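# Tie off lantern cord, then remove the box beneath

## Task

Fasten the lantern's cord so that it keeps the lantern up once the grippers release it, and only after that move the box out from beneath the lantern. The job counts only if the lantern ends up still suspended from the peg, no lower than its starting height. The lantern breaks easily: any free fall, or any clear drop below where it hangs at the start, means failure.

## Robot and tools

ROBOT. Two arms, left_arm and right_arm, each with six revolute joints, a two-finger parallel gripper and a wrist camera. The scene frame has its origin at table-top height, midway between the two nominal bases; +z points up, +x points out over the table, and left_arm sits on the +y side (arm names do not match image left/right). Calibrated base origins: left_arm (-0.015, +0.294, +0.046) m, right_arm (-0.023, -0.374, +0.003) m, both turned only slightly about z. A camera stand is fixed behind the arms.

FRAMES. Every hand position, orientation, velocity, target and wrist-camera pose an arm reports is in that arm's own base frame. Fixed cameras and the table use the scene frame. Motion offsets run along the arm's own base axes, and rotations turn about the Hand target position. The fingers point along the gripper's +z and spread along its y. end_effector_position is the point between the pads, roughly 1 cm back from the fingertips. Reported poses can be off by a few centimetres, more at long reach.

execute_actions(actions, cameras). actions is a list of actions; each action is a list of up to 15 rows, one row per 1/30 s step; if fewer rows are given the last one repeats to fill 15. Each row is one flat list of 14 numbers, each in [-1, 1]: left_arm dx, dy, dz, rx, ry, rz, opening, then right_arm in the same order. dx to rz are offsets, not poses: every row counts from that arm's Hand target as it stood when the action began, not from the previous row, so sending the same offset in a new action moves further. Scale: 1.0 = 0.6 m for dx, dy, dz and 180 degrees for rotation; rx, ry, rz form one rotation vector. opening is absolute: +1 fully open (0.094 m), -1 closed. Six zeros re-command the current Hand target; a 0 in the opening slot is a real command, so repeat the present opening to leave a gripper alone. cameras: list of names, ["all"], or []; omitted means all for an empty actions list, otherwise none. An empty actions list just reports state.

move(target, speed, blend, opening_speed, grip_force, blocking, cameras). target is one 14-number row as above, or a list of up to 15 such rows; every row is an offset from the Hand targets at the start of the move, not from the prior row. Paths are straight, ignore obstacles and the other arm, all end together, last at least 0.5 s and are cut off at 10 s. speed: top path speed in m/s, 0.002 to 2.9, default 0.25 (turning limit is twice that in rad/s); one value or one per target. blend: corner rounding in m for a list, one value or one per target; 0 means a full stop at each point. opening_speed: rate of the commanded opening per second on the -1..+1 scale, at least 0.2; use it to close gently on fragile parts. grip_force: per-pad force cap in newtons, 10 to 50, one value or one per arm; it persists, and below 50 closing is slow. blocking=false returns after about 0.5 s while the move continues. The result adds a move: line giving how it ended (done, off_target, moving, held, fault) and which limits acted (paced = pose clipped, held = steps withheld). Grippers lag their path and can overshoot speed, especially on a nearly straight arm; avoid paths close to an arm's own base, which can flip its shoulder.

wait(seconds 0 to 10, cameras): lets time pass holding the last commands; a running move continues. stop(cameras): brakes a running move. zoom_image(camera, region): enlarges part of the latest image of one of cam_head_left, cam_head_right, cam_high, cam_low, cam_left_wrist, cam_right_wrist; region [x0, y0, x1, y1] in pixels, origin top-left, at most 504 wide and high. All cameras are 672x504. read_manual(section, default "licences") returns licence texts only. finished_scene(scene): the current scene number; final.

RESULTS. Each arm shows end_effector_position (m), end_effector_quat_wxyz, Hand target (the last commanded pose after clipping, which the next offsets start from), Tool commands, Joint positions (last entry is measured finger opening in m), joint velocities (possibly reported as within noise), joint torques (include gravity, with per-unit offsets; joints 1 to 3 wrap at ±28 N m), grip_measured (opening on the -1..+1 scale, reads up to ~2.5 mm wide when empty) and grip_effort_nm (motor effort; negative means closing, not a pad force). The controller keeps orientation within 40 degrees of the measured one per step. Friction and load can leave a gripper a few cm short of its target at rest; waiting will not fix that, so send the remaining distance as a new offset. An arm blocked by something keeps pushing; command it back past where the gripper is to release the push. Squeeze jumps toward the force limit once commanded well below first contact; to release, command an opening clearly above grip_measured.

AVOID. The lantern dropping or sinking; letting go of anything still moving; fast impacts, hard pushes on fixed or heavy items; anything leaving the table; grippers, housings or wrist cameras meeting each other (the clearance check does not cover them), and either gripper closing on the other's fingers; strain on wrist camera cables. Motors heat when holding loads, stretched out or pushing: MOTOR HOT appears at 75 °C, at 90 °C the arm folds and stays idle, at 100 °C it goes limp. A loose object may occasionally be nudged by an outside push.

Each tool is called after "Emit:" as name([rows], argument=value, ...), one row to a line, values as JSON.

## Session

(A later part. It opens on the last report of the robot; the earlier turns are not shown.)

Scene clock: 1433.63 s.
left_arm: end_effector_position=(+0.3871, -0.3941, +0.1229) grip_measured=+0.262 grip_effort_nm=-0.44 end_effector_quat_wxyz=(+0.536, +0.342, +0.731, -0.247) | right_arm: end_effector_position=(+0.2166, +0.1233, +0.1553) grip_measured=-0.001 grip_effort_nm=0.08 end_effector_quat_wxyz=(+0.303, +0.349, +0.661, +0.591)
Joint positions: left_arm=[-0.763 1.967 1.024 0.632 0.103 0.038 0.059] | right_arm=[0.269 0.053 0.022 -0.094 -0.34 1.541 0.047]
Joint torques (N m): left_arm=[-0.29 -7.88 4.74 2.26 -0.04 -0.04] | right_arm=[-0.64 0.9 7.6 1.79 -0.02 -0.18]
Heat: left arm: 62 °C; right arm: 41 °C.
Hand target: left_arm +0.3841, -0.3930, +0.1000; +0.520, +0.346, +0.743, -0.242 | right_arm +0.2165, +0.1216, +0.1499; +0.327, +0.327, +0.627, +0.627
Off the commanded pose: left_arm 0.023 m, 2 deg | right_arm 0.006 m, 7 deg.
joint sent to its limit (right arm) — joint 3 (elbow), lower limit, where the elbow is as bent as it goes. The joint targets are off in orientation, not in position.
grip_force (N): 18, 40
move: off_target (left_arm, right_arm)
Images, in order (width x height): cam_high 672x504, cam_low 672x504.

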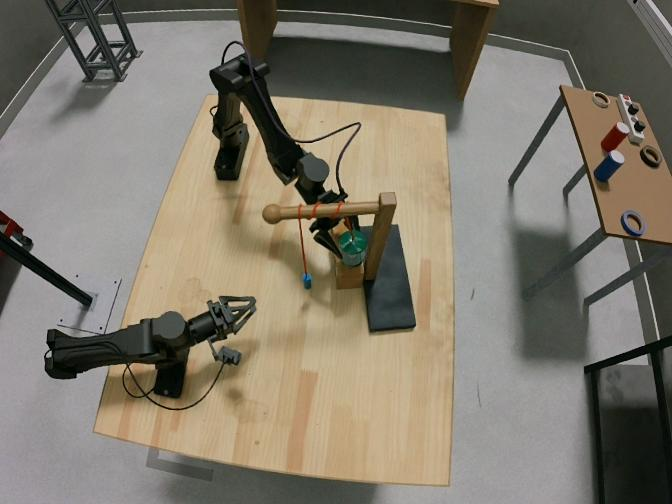

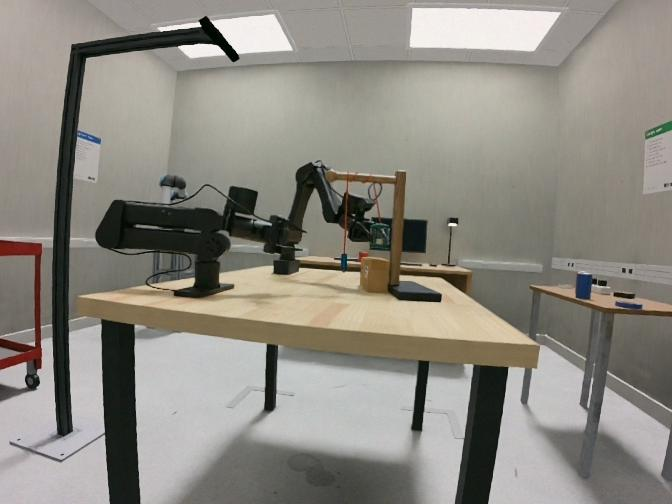

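Emit:
move(target=[0, 0, -0.025, 0, 0, 0, -0.1, 0, 0, 0, 0, 0, 0, 0.0], speed=[0.03], grip_force=[18, 40], cameras=["cam_low", "cam_high"])

Emit:
zoom_image(camera="cam_low", region=[280, 140, 460, 320])

Emit:
zoom_image(camera="cam_high", region=[250, 180, 420, 290])

Scene clock: 1453.03 s.
left_arm: end_effector_position=(+0.3878, -0.3974, +0.1208) grip_measured=+0.262 grip_effort_nm=-0.44 end_effector_quat_wxyz=(+0.550, +0.340, +0.719, -0.254) | right_arm: end_effector_position=(+0.2166, +0.1233, +0.1553) grip_measured=-0.001 grip_effort_nm=0.08 end_effector_quat_wxyz=(+0.303, +0.349, +0.661, +0.591)
Joint positions: left_arm=[-0.765 1.998 1.01 0.718 0.106 0.038 0.059] | right_arm=[0.269 0.053 0.022 -0.094 -0.34 1.541 0.047]
Joint torques (N m): left_arm=[-0.1 -7.46 4.34 1.96 -0.07 -0.04] | right_arm=[-0.66 0.85 7.6 1.77 -0.02 -0.19]
Heat: left arm: 62 °C; right arm: 41 °C.
Hand target: left_arm +0.3840, -0.3929, +0.0848; +0.520, +0.346, +0.743, -0.242 | right_arm +0.2165, +0.1216, +0.1499; +0.327, +0.327, +0.627, +0.627
Off the commanded pose: left_arm 0.036 m, 5 deg | right_arm 0.006 m, 7 deg.
joint sent to its limit (right arm) — joint 3 (elbow), lower limit, where the elbow is as bent as it goes. The joint targets are off in orientation, not in position.
grip_force (N): 18, 40
move: off_target (left_arm, right_arm)
Images, in order (width x height): cam_high 672x504, cam_low 672x504.

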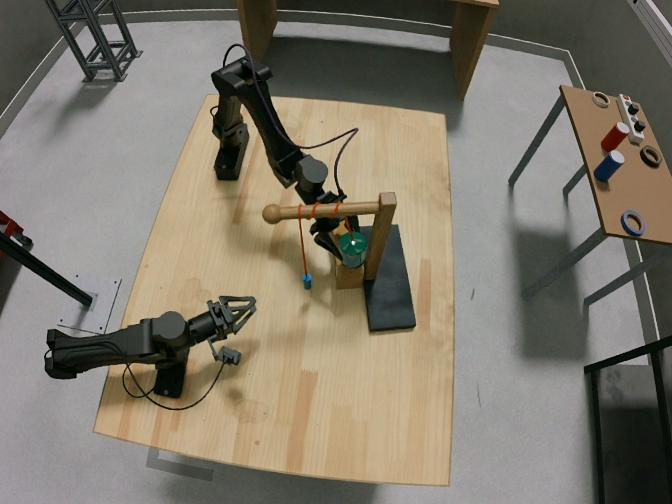

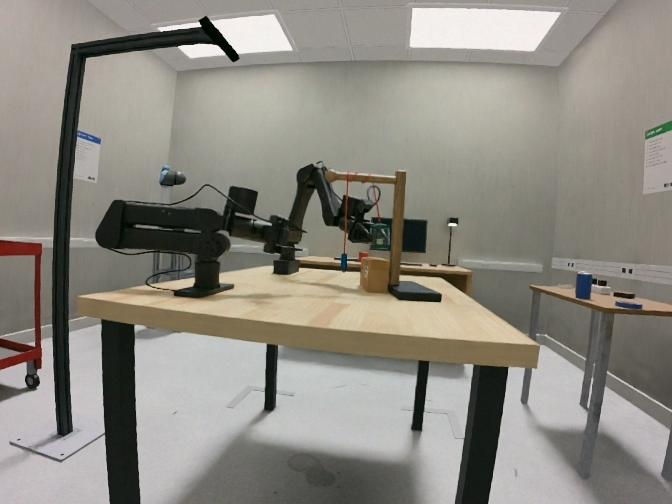

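Scaled by 2.800 from the camera's 672x504 image, which has a finer 960x720 frame.

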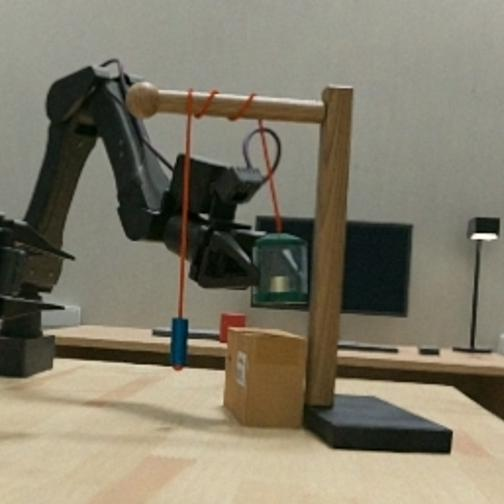

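Scaled by 2.965 from the camera's 672x504 image, which has a finer 960x720 frame.

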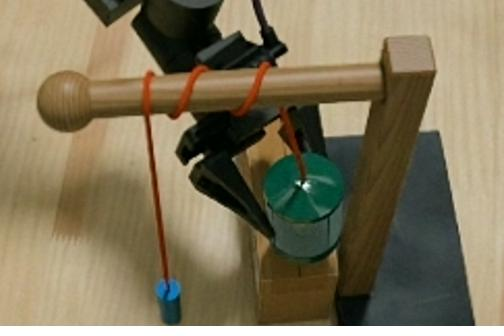

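Emit:
zoom_image(camera="cam_low", region=[330, 160, 430, 260])

Scaled by 5.040 from the camera's 672x504 image, which has a finer 960x720 frame.

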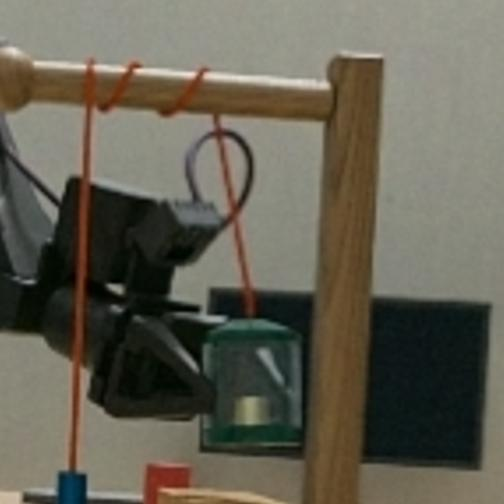

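Emit:
move(target=[-0.033, 0, 0, 0, 0, 0, -0.1, 0, 0, 0, 0, 0, 0, 0.0], speed=[0.03], grip_force=[18, 40], cameras=["cam_low", "cam_high", "cam_right_wrist"])

Emit:
zoom_image(camera="cam_low", region=[330, 160, 430, 260])

Emit:
zoom_image(camera="cam_high", region=[250, 180, 420, 290])

Scene clock: 1477.50 s.
left_arm: end_effector_position=(+0.3681, -0.4029, +0.1116) grip_measured=+0.262 grip_effort_nm=-0.44 end_effector_quat_wxyz=(+0.549, +0.347, +0.714, -0.260) | right_arm: end_effector_position=(+0.2166, +0.1233, +0.1553) grip_measured=-0.001 grip_effort_nm=0.08 end_effector_quat_wxyz=(+0.303, +0.349, +0.661, +0.591)
Joint positions: left_arm=[-0.803 1.998 0.953 0.78 0.089 0.034 0.059] | right_arm=[0.269 0.053 0.022 -0.094 -0.34 1.541 0.047]
Joint torques (N m): left_arm=[-0.03 -9.76 3.73 1.61 -0.25 -0.11] | right_arm=[-0.7 0.87 7.66 1.78 -0.01 -0.15]
Heat: left arm: 59 °C; right arm: 41 °C.
Hand target: left_arm +0.3643, -0.3929, +0.0848; +0.520, +0.346, +0.743, -0.242 | right_arm +0.2165, +0.1216, +0.1499; +0.327, +0.327, +0.627, +0.627
Off the commanded pose: left_arm 0.029 m, 5 deg | right_arm 0.006 m, 7 deg.
joint sent to its limit (right arm) — joint 3 (elbow), lower limit, where the elbow is as bent as it goes. The joint targets are off in orientation, not in position.
grip_force (N): 18, 40
move: off_target (left_arm, right_arm)
Images, in order (width x height): cam_high 672x504, cam_low 672x504, cam_right_wrist 672x504.

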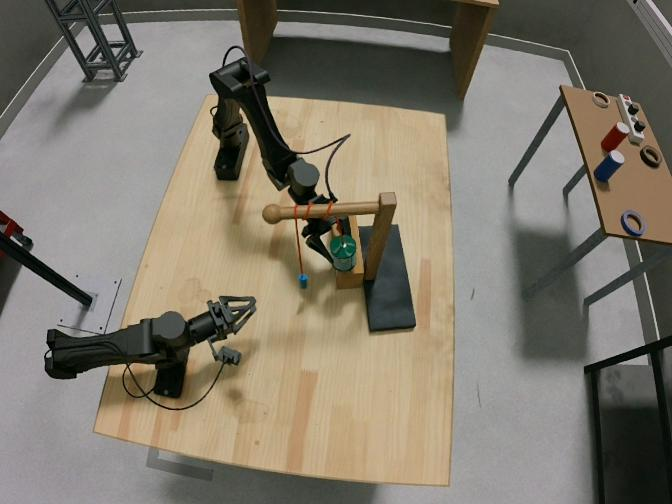

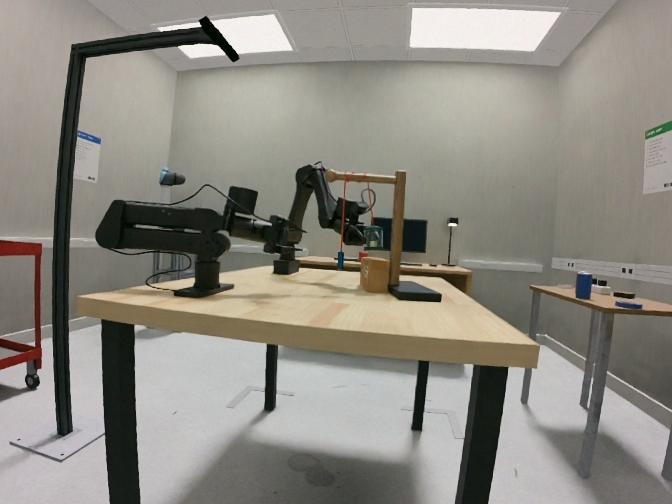

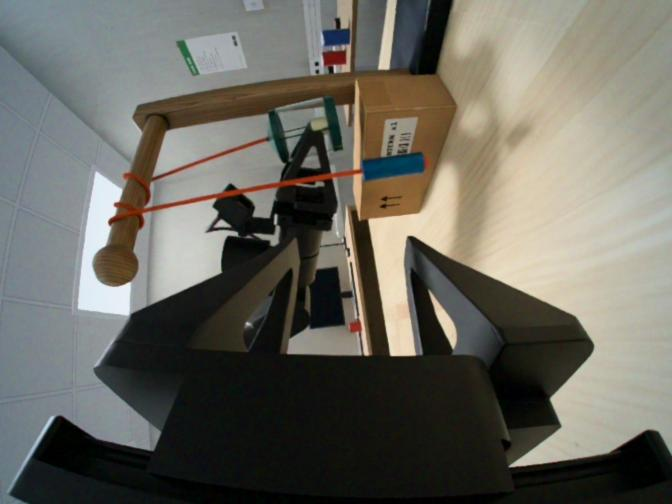

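Scaled by 5.040 from the camera's 672x504 image, which has a finer 960x720 frame.

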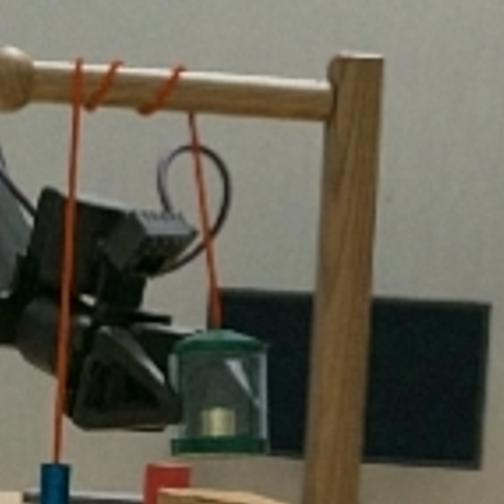

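Scaled by 2.965 from the camera's 672x504 image, which has a finer 960x720 frame.

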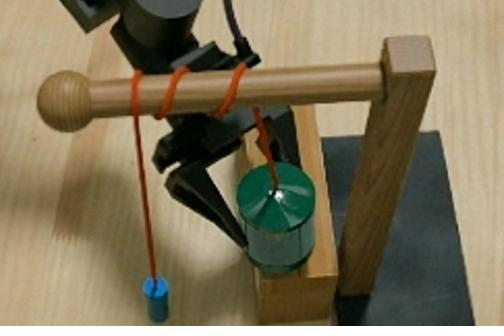

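Emit:
move(target=[0, 0, -0.025, 0, 0, 0, -0.1, 0, 0, 0, 0, 0, 0, 0.0], speed=[0.03], grip_force=[18, 40], cameras=["cam_low", "cam_high"])

Emit:
zoom_image(camera="cam_low", region=[330, 160, 430, 260])

Emit:
zoom_image(camera="cam_high", region=[250, 180, 420, 290])

Scene clock: 1499.00 s.
left_arm: end_effector_position=(+0.3663, -0.4005, +0.1112) grip_measured=+0.262 grip_effort_nm=-0.43 end_effector_quat_wxyz=(+0.555, +0.345, +0.711, -0.262) | right_arm: end_effector_position=(+0.2166, +0.1233, +0.1553) grip_measured=-0.001 grip_effort_nm=0.08 end_effector_quat_wxyz=(+0.303, +0.349, +0.661, +0.591)
Joint positions: left_arm=[-0.803 1.998 0.932 0.814 0.087 0.033 0.059] | right_arm=[0.269 0.053 0.022 -0.094 -0.34 1.541 0.047]
Joint torques (N m): left_arm=[-0.01 -6.72 3.96 1.86 -0.25 -0.11] | right_arm=[-0.55 0.9 7.6 1.76 0 -0.17]
Heat: left arm: 58 °C; right arm: 40 °C.
Hand target: left_arm +0.3643, -0.3930, +0.0699; +0.520, +0.346, +0.743, -0.242 | right_arm +0.2165, +0.1216, +0.1499; +0.327, +0.327, +0.627, +0.627
Off the commanded pose: left_arm 0.042 m, 6 deg | right_arm 0.006 m, 7 deg.
joint sent to its limit (right arm) — joint 3 (elbow), lower limit, where the elbow is as bent as it goes. The joint targets are off in orientation, not in position.
grip_force (N): 18, 40
move: off_target (left_arm, right_arm)
Images, in order (width x height): cam_high 672x504, cam_low 672x504.

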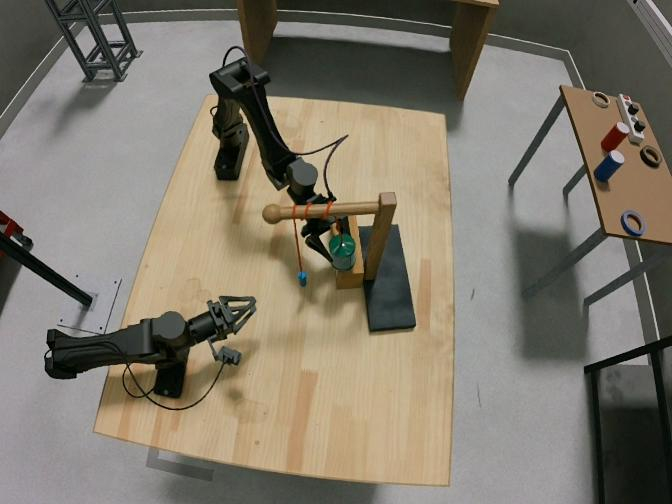

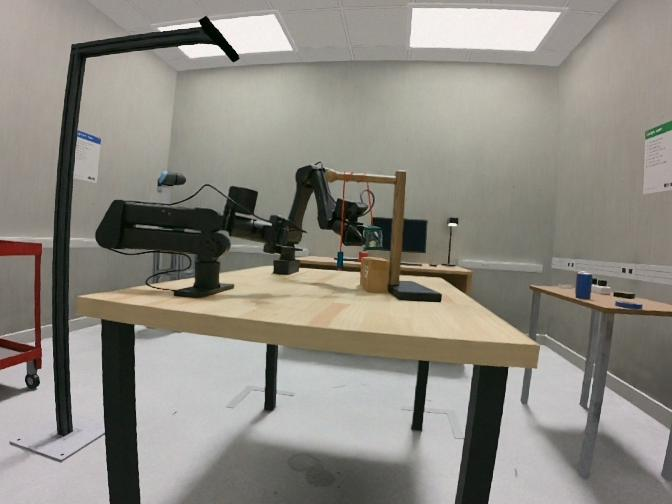

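Scaled by 5.040 from the camera's 672x504 image, which has a finer 960x720 frame.

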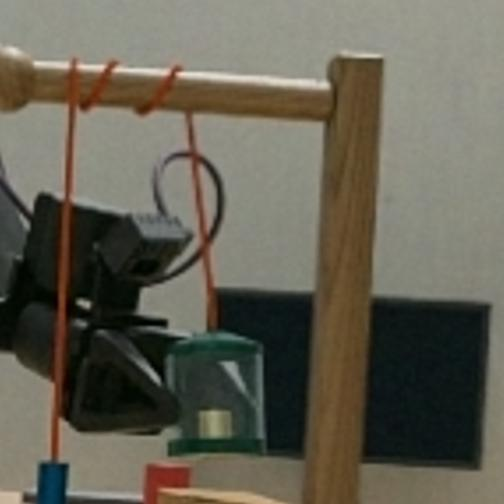

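Scaled by 2.965 from the camera's 672x504 image, which has a finer 960x720 frame.

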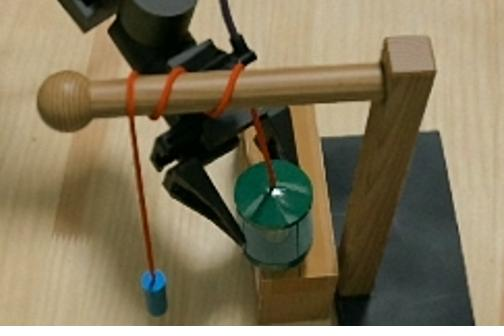

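Emit:
move(target=[0, 0, -0.0333, 0, 0, 0, -0.1, 0, 0, 0, 0, 0, 0, 0.0], speed=[0.03], grip_force=[18, 40], cameras=["cam_low", "cam_high"])

Emit:
zoom_image(camera="cam_low", region=[330, 170, 430, 270])

Emit:
zoom_image(camera="cam_high", region=[250, 180, 420, 290])

Scene clock: 1514.93 s.
left_arm: end_effector_position=(+0.3673, -0.4015, +0.0956) grip_measured=+0.262 grip_effort_nm=-0.43 end_effector_quat_wxyz=(+0.562, +0.343, +0.705, -0.264) | right_arm: end_effector_position=(+0.2166, +0.1233, +0.1553) grip_measured=-0.001 grip_effort_nm=0.08 end_effector_quat_wxyz=(+0.303, +0.349, +0.661, +0.591)
Joint positions: left_arm=[-0.803 2.063 0.918 0.913 0.086 0.033 0.059] | right_arm=[0.269 0.053 0.022 -0.094 -0.34 1.541 0.047]
Joint torques (N m): left_arm=[-0.03 -7.02 3.79 1.64 -0.23 -0.1] | right_arm=[-0.57 0.84 7.62 1.76 -0.01 -0.17]
Heat: left arm: 56 °C; right arm: 40 °C.
Hand target: left_arm +0.3643, -0.3930, +0.0498; +0.520, +0.346, +0.743, -0.242 | right_arm +0.2165, +0.1216, +0.1499; +0.327, +0.327, +0.627, +0.627
Off the commanded pose: left_arm 0.047 m, 7 deg | right_arm 0.006 m, 7 deg.
joint sent to its limit (right arm) — joint 3 (elbow), lower limit, where the elbow is as bent as it goes. The joint targets are off in orientation, not in position.
grip_force (N): 18, 40
move: off_target (left_arm, right_arm)
Images, in order (width x height): cam_high 672x504, cam_low 672x504.

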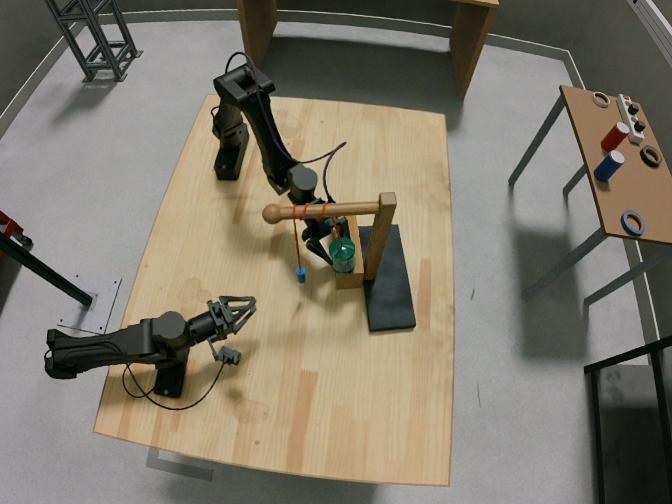

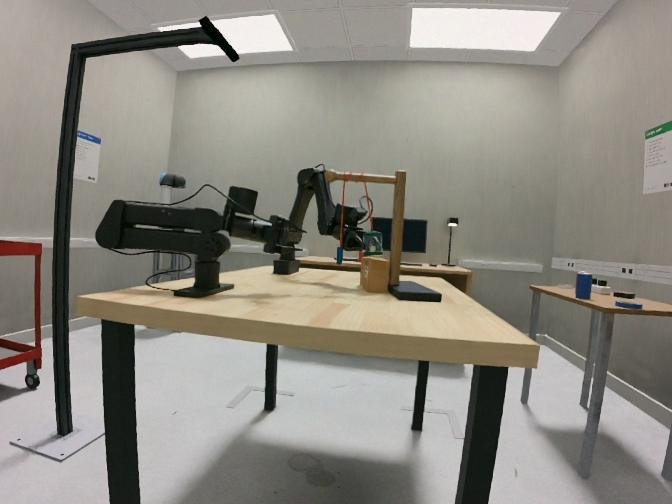

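Scaled by 5.040 from the camera's 672x504 image, which has a finer 960x720 frame.

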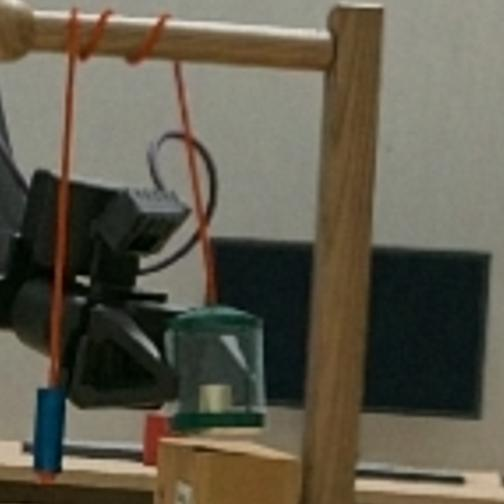

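Scaled by 2.965 from the camera's 672x504 image, which has a finer 960x720 frame.

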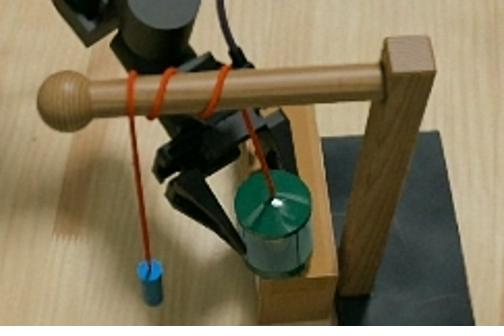

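Emit:
move(target=[0, 0, 0.167, 0, 0, 0, -0.1, 0, 0, 0, 0, 0, 0, 0.0], speed=[0.06], grip_force=[18, 40], cameras=["cam_low", "cam_high", "cam_right_wrist"])

Emit:
zoom_image(camera="cam_low", region=[330, 165, 430, 265])

Emit:
zoom_image(camera="cam_high", region=[250, 180, 420, 290])

Scene clock: 1541.20 s.
left_arm: end_effector_position=(+0.3550, -0.3861, +0.1042) grip_measured=+0.262 grip_effort_nm=-0.44 end_effector_quat_wxyz=(+0.478, +0.361, +0.767, -0.230) | right_arm: end_effector_position=(+0.2166, +0.1233, +0.1553) grip_measured=-0.001 grip_effort_nm=0.08 end_effector_quat_wxyz=(+0.303, +0.349, +0.661, +0.591)
Joint positions: left_arm=[-0.803 1.884 0.977 0.453 0.076 0.03 0.059] | right_arm=[0.269 0.053 0.022 -0.094 -0.34 1.541 0.047]
Joint torques (N m): left_arm=[-0.01 -14.01 8.99 2.31 -0.1 -0.1] | right_arm=[-0.62 0.91 7.68 1.76 -0.03 -0.17]
Heat: left arm: 58 °C; right arm: 40 °C.
Hand target: left_arm +0.3643, -0.3930, +0.1502; +0.520, +0.346, +0.743, -0.242 | right_arm +0.2165, +0.1216, +0.1499; +0.327, +0.327, +0.627, +0.627
Off the commanded pose: left_arm 0.047 m, 6 deg | right_arm 0.006 m, 7 deg.
joint sent to its limit (right arm) — joint 3 (elbow), lower limit, where the elbow is as bent as it goes. The joint targets are off in orientation, not in position.
grip_force (N): 18, 40
move: off_target (left_arm, right_arm)
Images, in order (width x height): cam_high 672x504, cam_low 672x504, cam_right_wrist 672x504.

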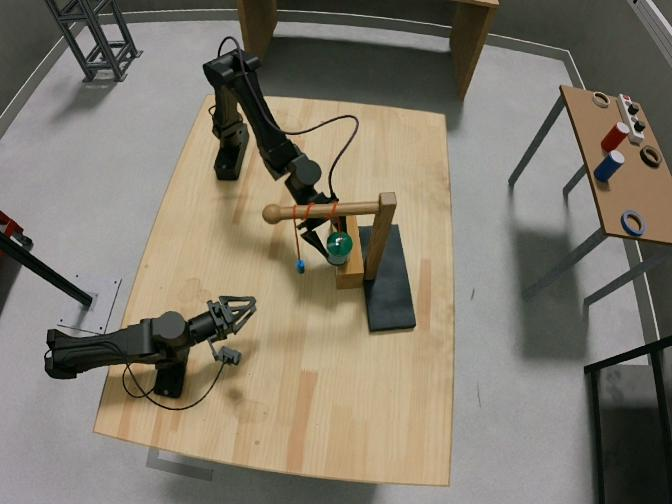

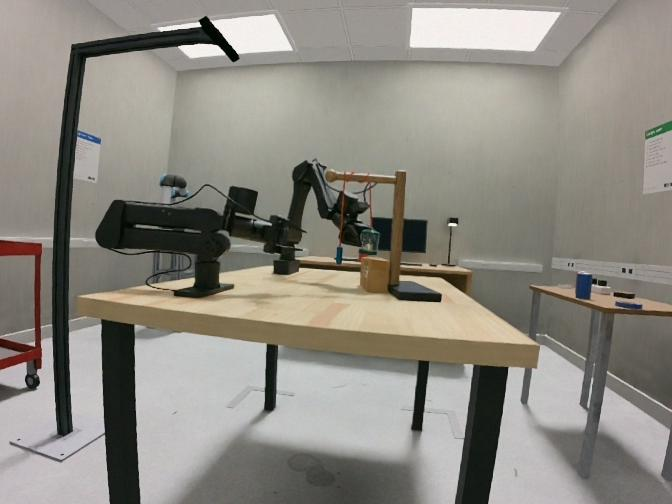

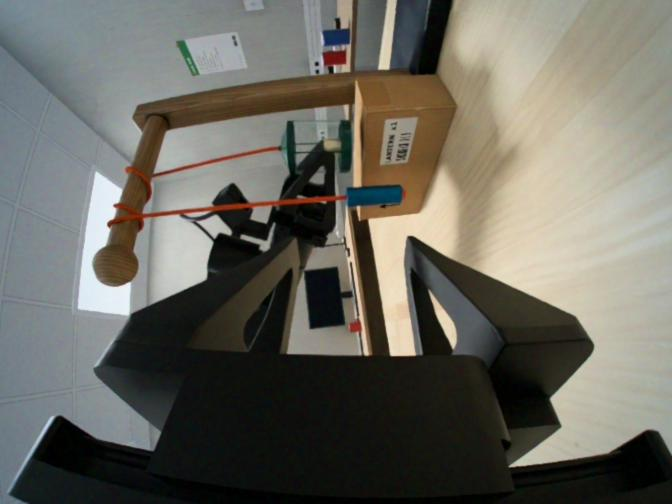

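Scaled by 5.040 from the camera's 672x504 image, which has a finer 960x720 frame.

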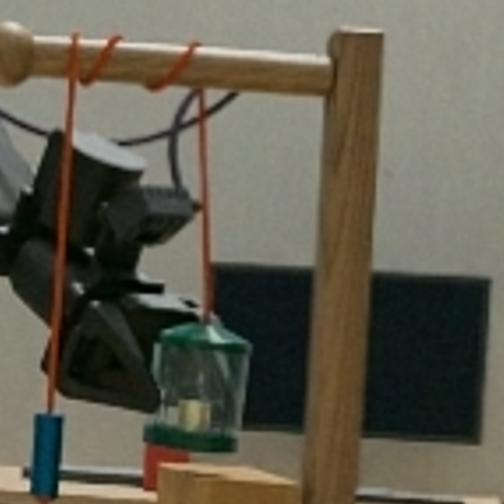

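Scaled by 2.965 from the camera's 672x504 image, which has a finer 960x720 frame.

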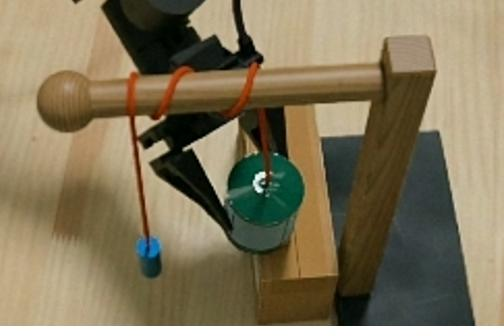

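Emit:
move([
  [0, 0, 0.1, 0, 0, 0, -0.1, 0, 0, 0, 0, 0, 0, 0.0],
  [0, 0, 0.067, 0, 0, 0, -0.1, 0, 0, 0, 0, 0, 0, 0.0],
], speed=[0.06, 0.06], grip_force=[18, 40], cameras=["cam_low", "cam_high", "cam_right_wrist"])

Emit:
zoom_image(camera="cam_low", region=[330, 165, 430, 265])

Emit:
zoom_image(camera="cam_high", region=[250, 180, 420, 290])

Scene clock: 1555.30 s.
left_arm: end_effector_position=(+0.3592, -0.3899, +0.1657) grip_measured=+0.262 grip_effort_nm=-0.44 end_effector_quat_wxyz=(+0.484, +0.359, +0.764, -0.231) | right_arm: end_effector_position=(+0.2166, +0.1233, +0.1553) grip_measured=-0.001 grip_effort_nm=0.08 end_effector_quat_wxyz=(+0.303, +0.349, +0.661, +0.591)
Joint positions: left_arm=[-0.803 1.777 1.109 0.229 0.074 0.03 0.059] | right_arm=[0.269 0.053 0.022 -0.094 -0.34 1.541 0.047]
Joint torques (N m): left_arm=[0.03 -11.1 6.42 2.9 -0.08 -0.09] | right_arm=[-0.66 0.94 7.57 1.74 0.01 -0.17]
Heat: left arm: 66 °C; right arm: 40 °C.
Hand target: left_arm +0.3643, -0.3930, +0.1903; +0.520, +0.346, +0.743, -0.242 | right_arm +0.2165, +0.1216, +0.1499; +0.327, +0.327, +0.627, +0.627
Off the commanded pose: left_arm 0.025 m, 5 deg | right_arm 0.006 m, 7 deg.
joint sent to its limit (right arm) — joint 3 (elbow), lower limit, where the elbow is as bent as it goes. The joint targets are off in orientation, not in position.
grip_force (N): 18, 40
move: off_target (left_arm, right_arm)
Images, in order (width x height): cam_high 672x504, cam_low 672x504, cam_right_wrist 672x504.

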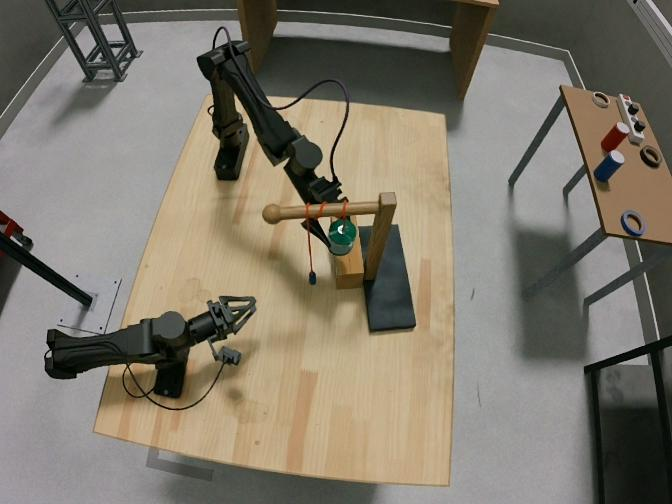

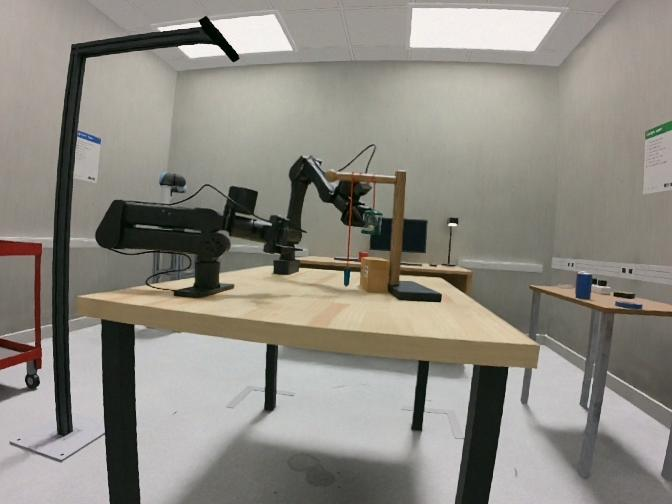

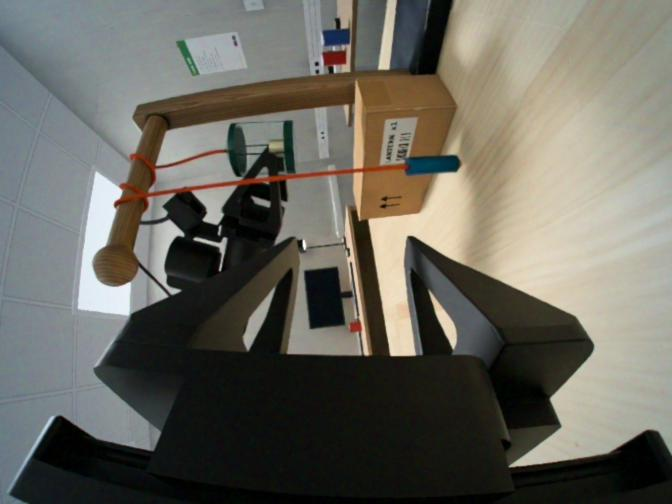

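Scaled by 5.040 from the camera's 672x504 image, which has a finer 960x720 frame.

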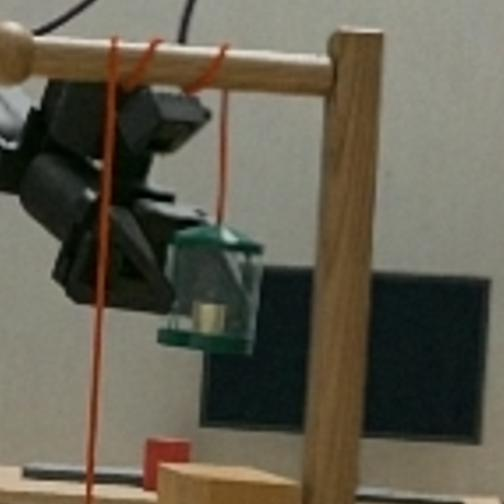

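Scaled by 2.965 from the camera's 672x504 image, which has a finer 960x720 frame.

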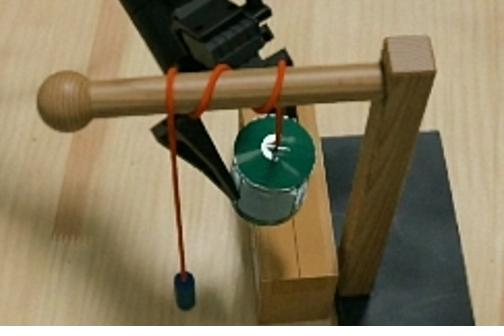

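Emit:
move(target=[0, 0, 0, 0, 0, 0, -0.1, 0.0492, 0.0857, -0.1248, -0.41, -0.2865, 0, 0.3], speed=[0.25], grip_force=[18, 50], cameras=["cam_low", "cam_high", "cam_right_wrist"])

Emit:
zoom_image(camera="cam_low", region=[270, 165, 430, 325])

Scene clock: 1585.87 s.
left_arm: end_effector_position=(+0.3593, -0.3899, +0.1658) grip_measured=+0.262 grip_effort_nm=-0.43 end_effector_quat_wxyz=(+0.485, +0.359, +0.763, -0.231) | right_arm: end_effector_position=(+0.2475, +0.1742, +0.0772) grip_measured=+0.299 grip_effort_nm=0.08 end_effector_quat_wxyz=(+0.543, -0.236, +0.789, +0.163)
Joint positions: left_arm=[-0.803 1.777 1.109 0.23 0.074 0.03 0.059] | right_arm=[0.645 1.093 0.022 0.704 0.058 0.023 0.061]
Joint torques (N m): left_arm=[0.03 -11.06 6.43 2.93 -0.08 -0.08] | right_arm=[-0.47 -0.98 5.85 2.04 -0.06 -0.11]
Heat: left arm: 67 °C; right arm: 40 °C.
Hand target: left_arm +0.3643, -0.3930, +0.1903; +0.520, +0.346, +0.743, -0.242 | right_arm +0.2460, +0.1730, +0.0751; +0.675, -0.213, +0.674, +0.212
Off the commanded pose: left_arm 0.025 m, 5 deg | right_arm 0.003 m, 21 deg.
joint sent to its limit (right arm) — joint 3 (elbow), lower limit, where the elbow is as bent as it goes. The joint targets are off in orientation, not in position.
grip_force (N): 18, 50
move: off_target (left_arm, right_arm)
Images, in order (width x height): cam_high 672x504, cam_low 672x504, cam_right_wrist 672x504.

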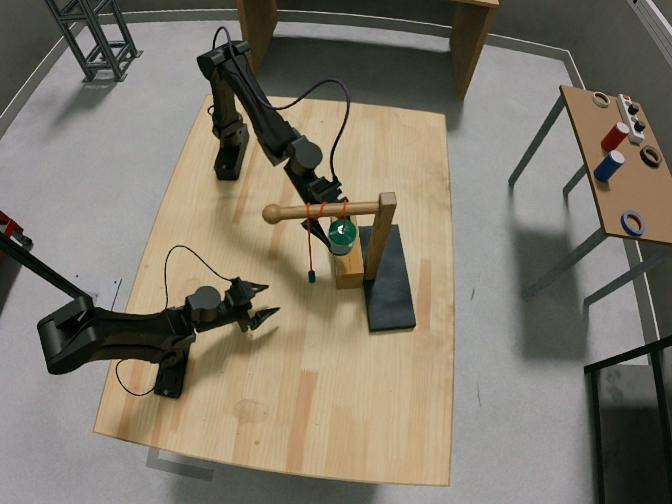

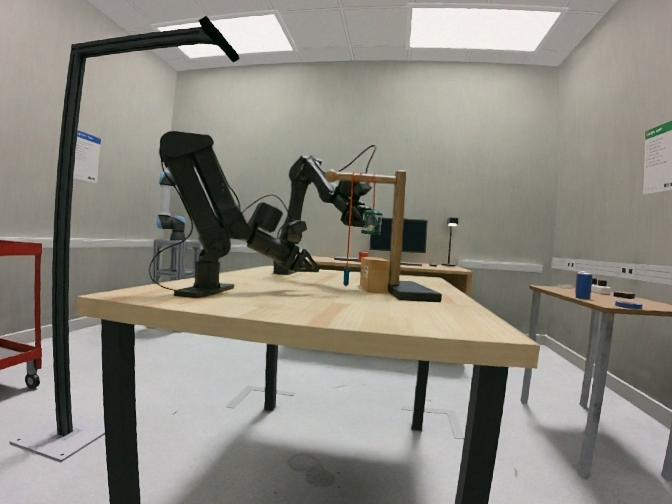

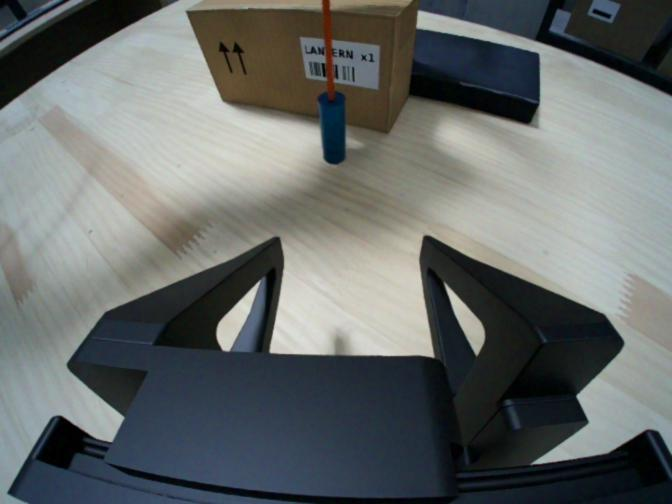

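Scaled by 3.150 from the camera's 672x504 image, which has a finer 960x720 frame.

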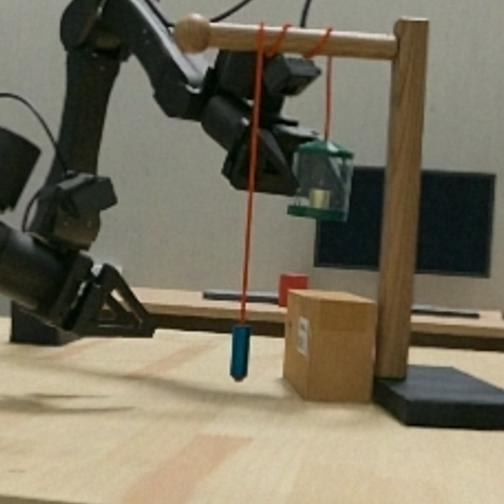

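Emit:
move([
  [0, 0, 0, 0, 0, 0, -0.1, 0.105, 0.085, -0.003, 0, 0, 0, 0.3],
], speed=[0.15], grip_force=[18, 50], cameras=["cam_low", "cam_right_wrist"])

Scene clock: 1612.47 s.
left_arm: end_effector_position=(+0.3593, -0.3899, +0.1658) grip_measured=+0.262 grip_effort_nm=-0.43 end_effector_quat_wxyz=(+0.485, +0.359, +0.763, -0.231) | right_arm: end_effector_position=(+0.3051, +0.2204, +0.0629) grip_measured=+0.299 grip_effort_nm=0.08 end_effector_quat_wxyz=(+0.602, -0.228, +0.742, +0.186)
Joint positions: left_arm=[-0.803 1.777 1.109 0.23 0.074 0.03 0.059] | right_arm=[0.645 1.928 0.192 1.529 0.045 0.011 0.061]
Joint torques (N m): left_arm=[-0.03 -10.99 6.41 2.93 -0.08 -0.09] | right_arm=[-0.29 -4.72 3.84 2.53 -0.07 -0.06]
Heat: left arm: 67 °C; right arm: 39 °C.
Hand target: left_arm +0.3643, -0.3930, +0.1903; +0.520, +0.346, +0.743, -0.242 | right_arm +0.3091, +0.2241, +0.0735; +0.675, -0.213, +0.674, +0.212
Off the commanded pose: left_arm 0.025 m, 5 deg | right_arm 0.012 m, 12 deg.
joint sent to its limit (right arm) — joint 4 (wrist pitch), upper limit. The joint targets are off in orientation, not in position.
grip_force (N): 18, 50
move: off_target (left_arm, right_arm)
Images, in order (width x height): cam_low 672x504, cam_right_wrist 672x504.

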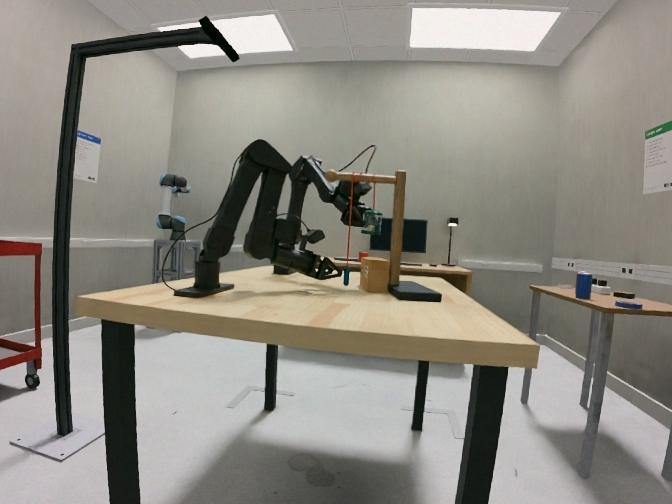

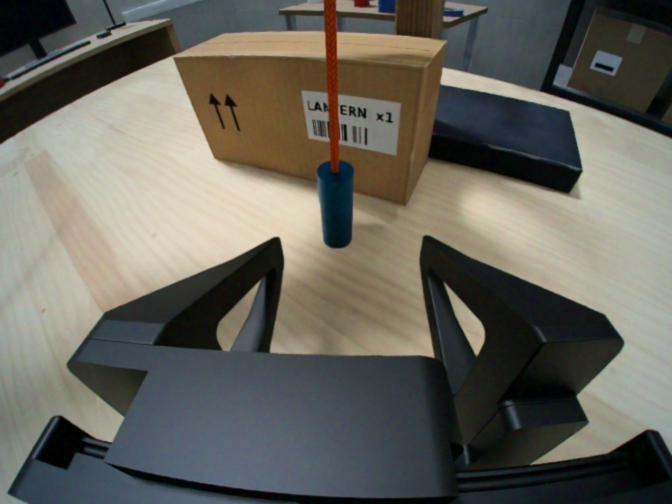

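Emit:
move([
  [0, 0, 0, 0, 0, 0, -0.1, 0.044, 0.0443, -0.005, 0, 0, 0, 0.3],
  [0, 0, 0, 0, 0, 0, -0.1, 0.044, 0.0443, -0.005, 0, 0, 0, -1],
], speed=[0.1, 0.1], grip_force=[18, 45], cameras=["cam_low", "cam_right_wrist"])

Scene clock: 1638.23 s.
left_arm: end_effector_position=(+0.3593, -0.3899, +0.1658) grip_measured=+0.262 grip_effort_nm=-0.44 end_effector_quat_wxyz=(+0.485, +0.359, +0.763, -0.231) | right_arm: end_effector_position=(+0.3326, +0.2462, +0.0607) grip_measured=-0.654 grip_effort_nm=-0.91 end_effector_quat_wxyz=(+0.614, -0.228, +0.730, +0.193)
Joint positions: left_arm=[-0.803 1.777 1.109 0.23 0.074 0.03 0.059] | right_arm=[0.656 2.039 0.338 1.529 0.048 0.011 0.016]
Joint torques (N m): left_arm=[0.03 -11.04 6.39 2.92 -0.07 -0.08] | right_arm=[0.54 -5.71 4.29 2.54 0.12 -0.07]
Heat: left arm: 67 °C; right arm: 43 °C.
Hand target: left_arm +0.3643, -0.3930, +0.1903; +0.520, +0.346, +0.743, -0.242 | right_arm +0.3354, +0.2507, +0.0705; +0.675, -0.213, +0.674, +0.212
Off the commanded pose: left_arm 0.025 m, 5 deg | right_arm 0.011 m, 10 deg.
joint sent to its limit (right arm) — joint 4 (wrist pitch), upper limit. The joint targets are off in orientation, not in position.
grip_force (N): 18, 45
move: off_target (left_arm, right_arm); target 2's new opening was sent with right_arm's hand 0.011 m and 10 deg from that target
Images, in order (width x height): cam_low 672x504, cam_right_wrist 672x504.

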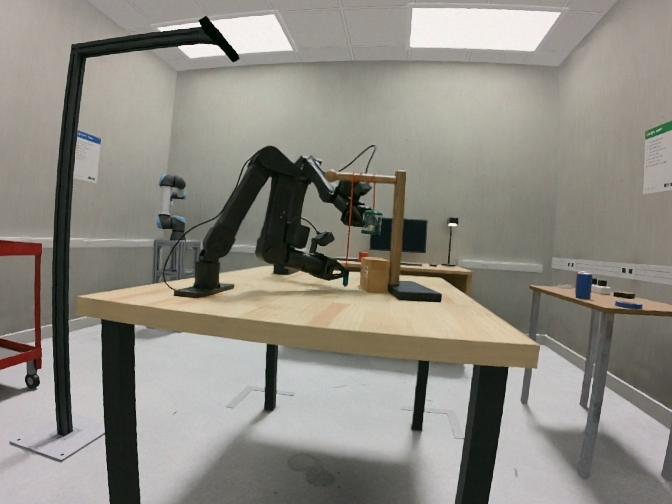

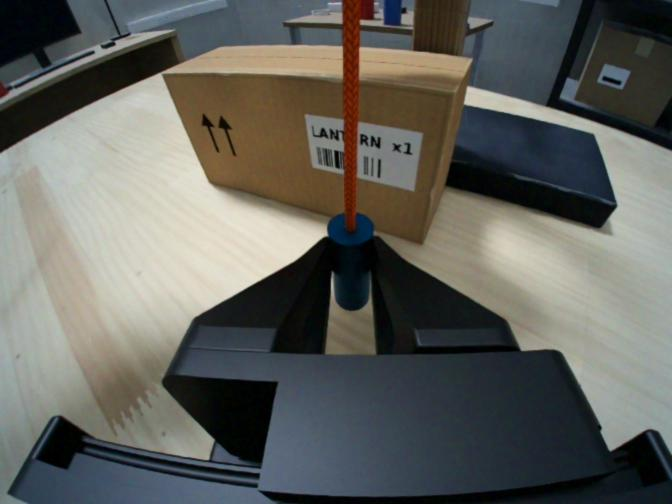

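Emit:
move([
  [0, 0, 0, 0, 0, 0, -0.1, -0.1257, -0.1512, 0.1325, 0, 0, 0, -1],
  [0, 0, 0, 0, 0, 0, -0.1, -0.1423, -0.2012, 0.3992, 0, 0, 0, -1],
], speed=[0.2, 0.2], blend=[0.03, 0], grip_force=[18, 45], cameras=["cam_low", "cam_high", "cam_right_wrist"])

Scene clock: 1697.53 s.
left_arm: end_effector_position=(+0.3593, -0.3899, +0.1659) grip_measured=+0.262 grip_effort_nm=-0.43 end_effector_quat_wxyz=(+0.485, +0.359, +0.763, -0.231) | right_arm: end_effector_position=(+0.2525, +0.1298, +0.2916) grip_measured=-0.655 grip_effort_nm=-0.93 end_effector_quat_wxyz=(+0.661, -0.209, +0.687, +0.216)
Joint positions: left_arm=[-0.803 1.777 1.109 0.23 0.074 0.03 0.059] | right_arm=[0.237 0.518 0.48 0.003 -0.374 0.007 0.016]
Joint torques (N m): left_arm=[0.05 -10.99 6.41 2.93 -0.09 -0.09] | right_arm=[0.55 0.54 12.27 1.79 0.11 -0.11]
Heat: left arm: 66 °C; right arm: 45 °C.
Hand target: left_arm +0.3643, -0.3930, +0.1903; +0.520, +0.346, +0.743, -0.242 | right_arm +0.2501, +0.1299, +0.3098; +0.674, -0.213, +0.674, +0.212
Off the commanded pose: left_arm 0.025 m, 5 deg | right_arm 0.019 m, 2 deg.
grip_force (N): 18, 45
move: off_target (left_arm, right_arm)
Images, in order (width x height): cam_high 672x504, cam_low 672x504, cam_right_wrist 672x504.

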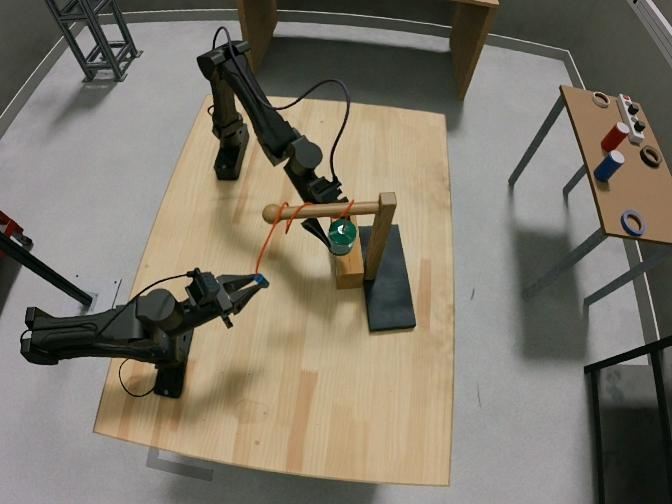

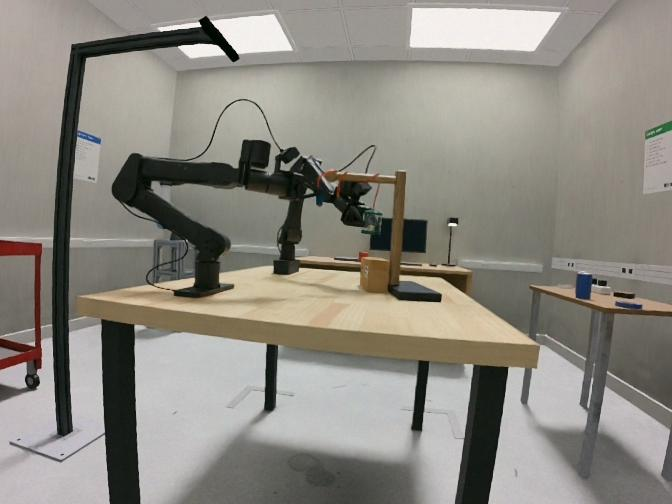

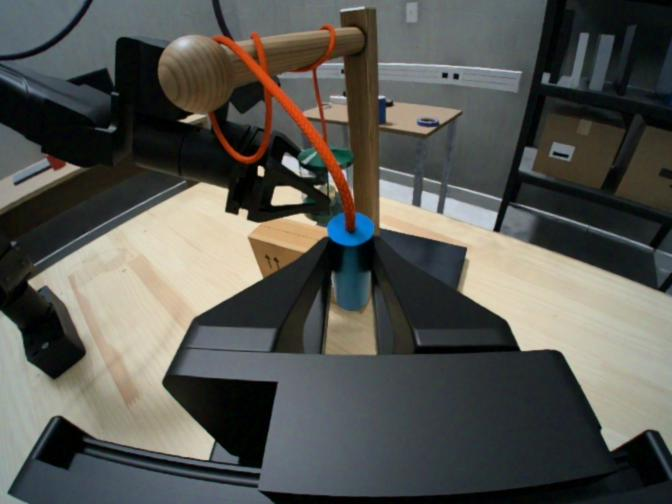

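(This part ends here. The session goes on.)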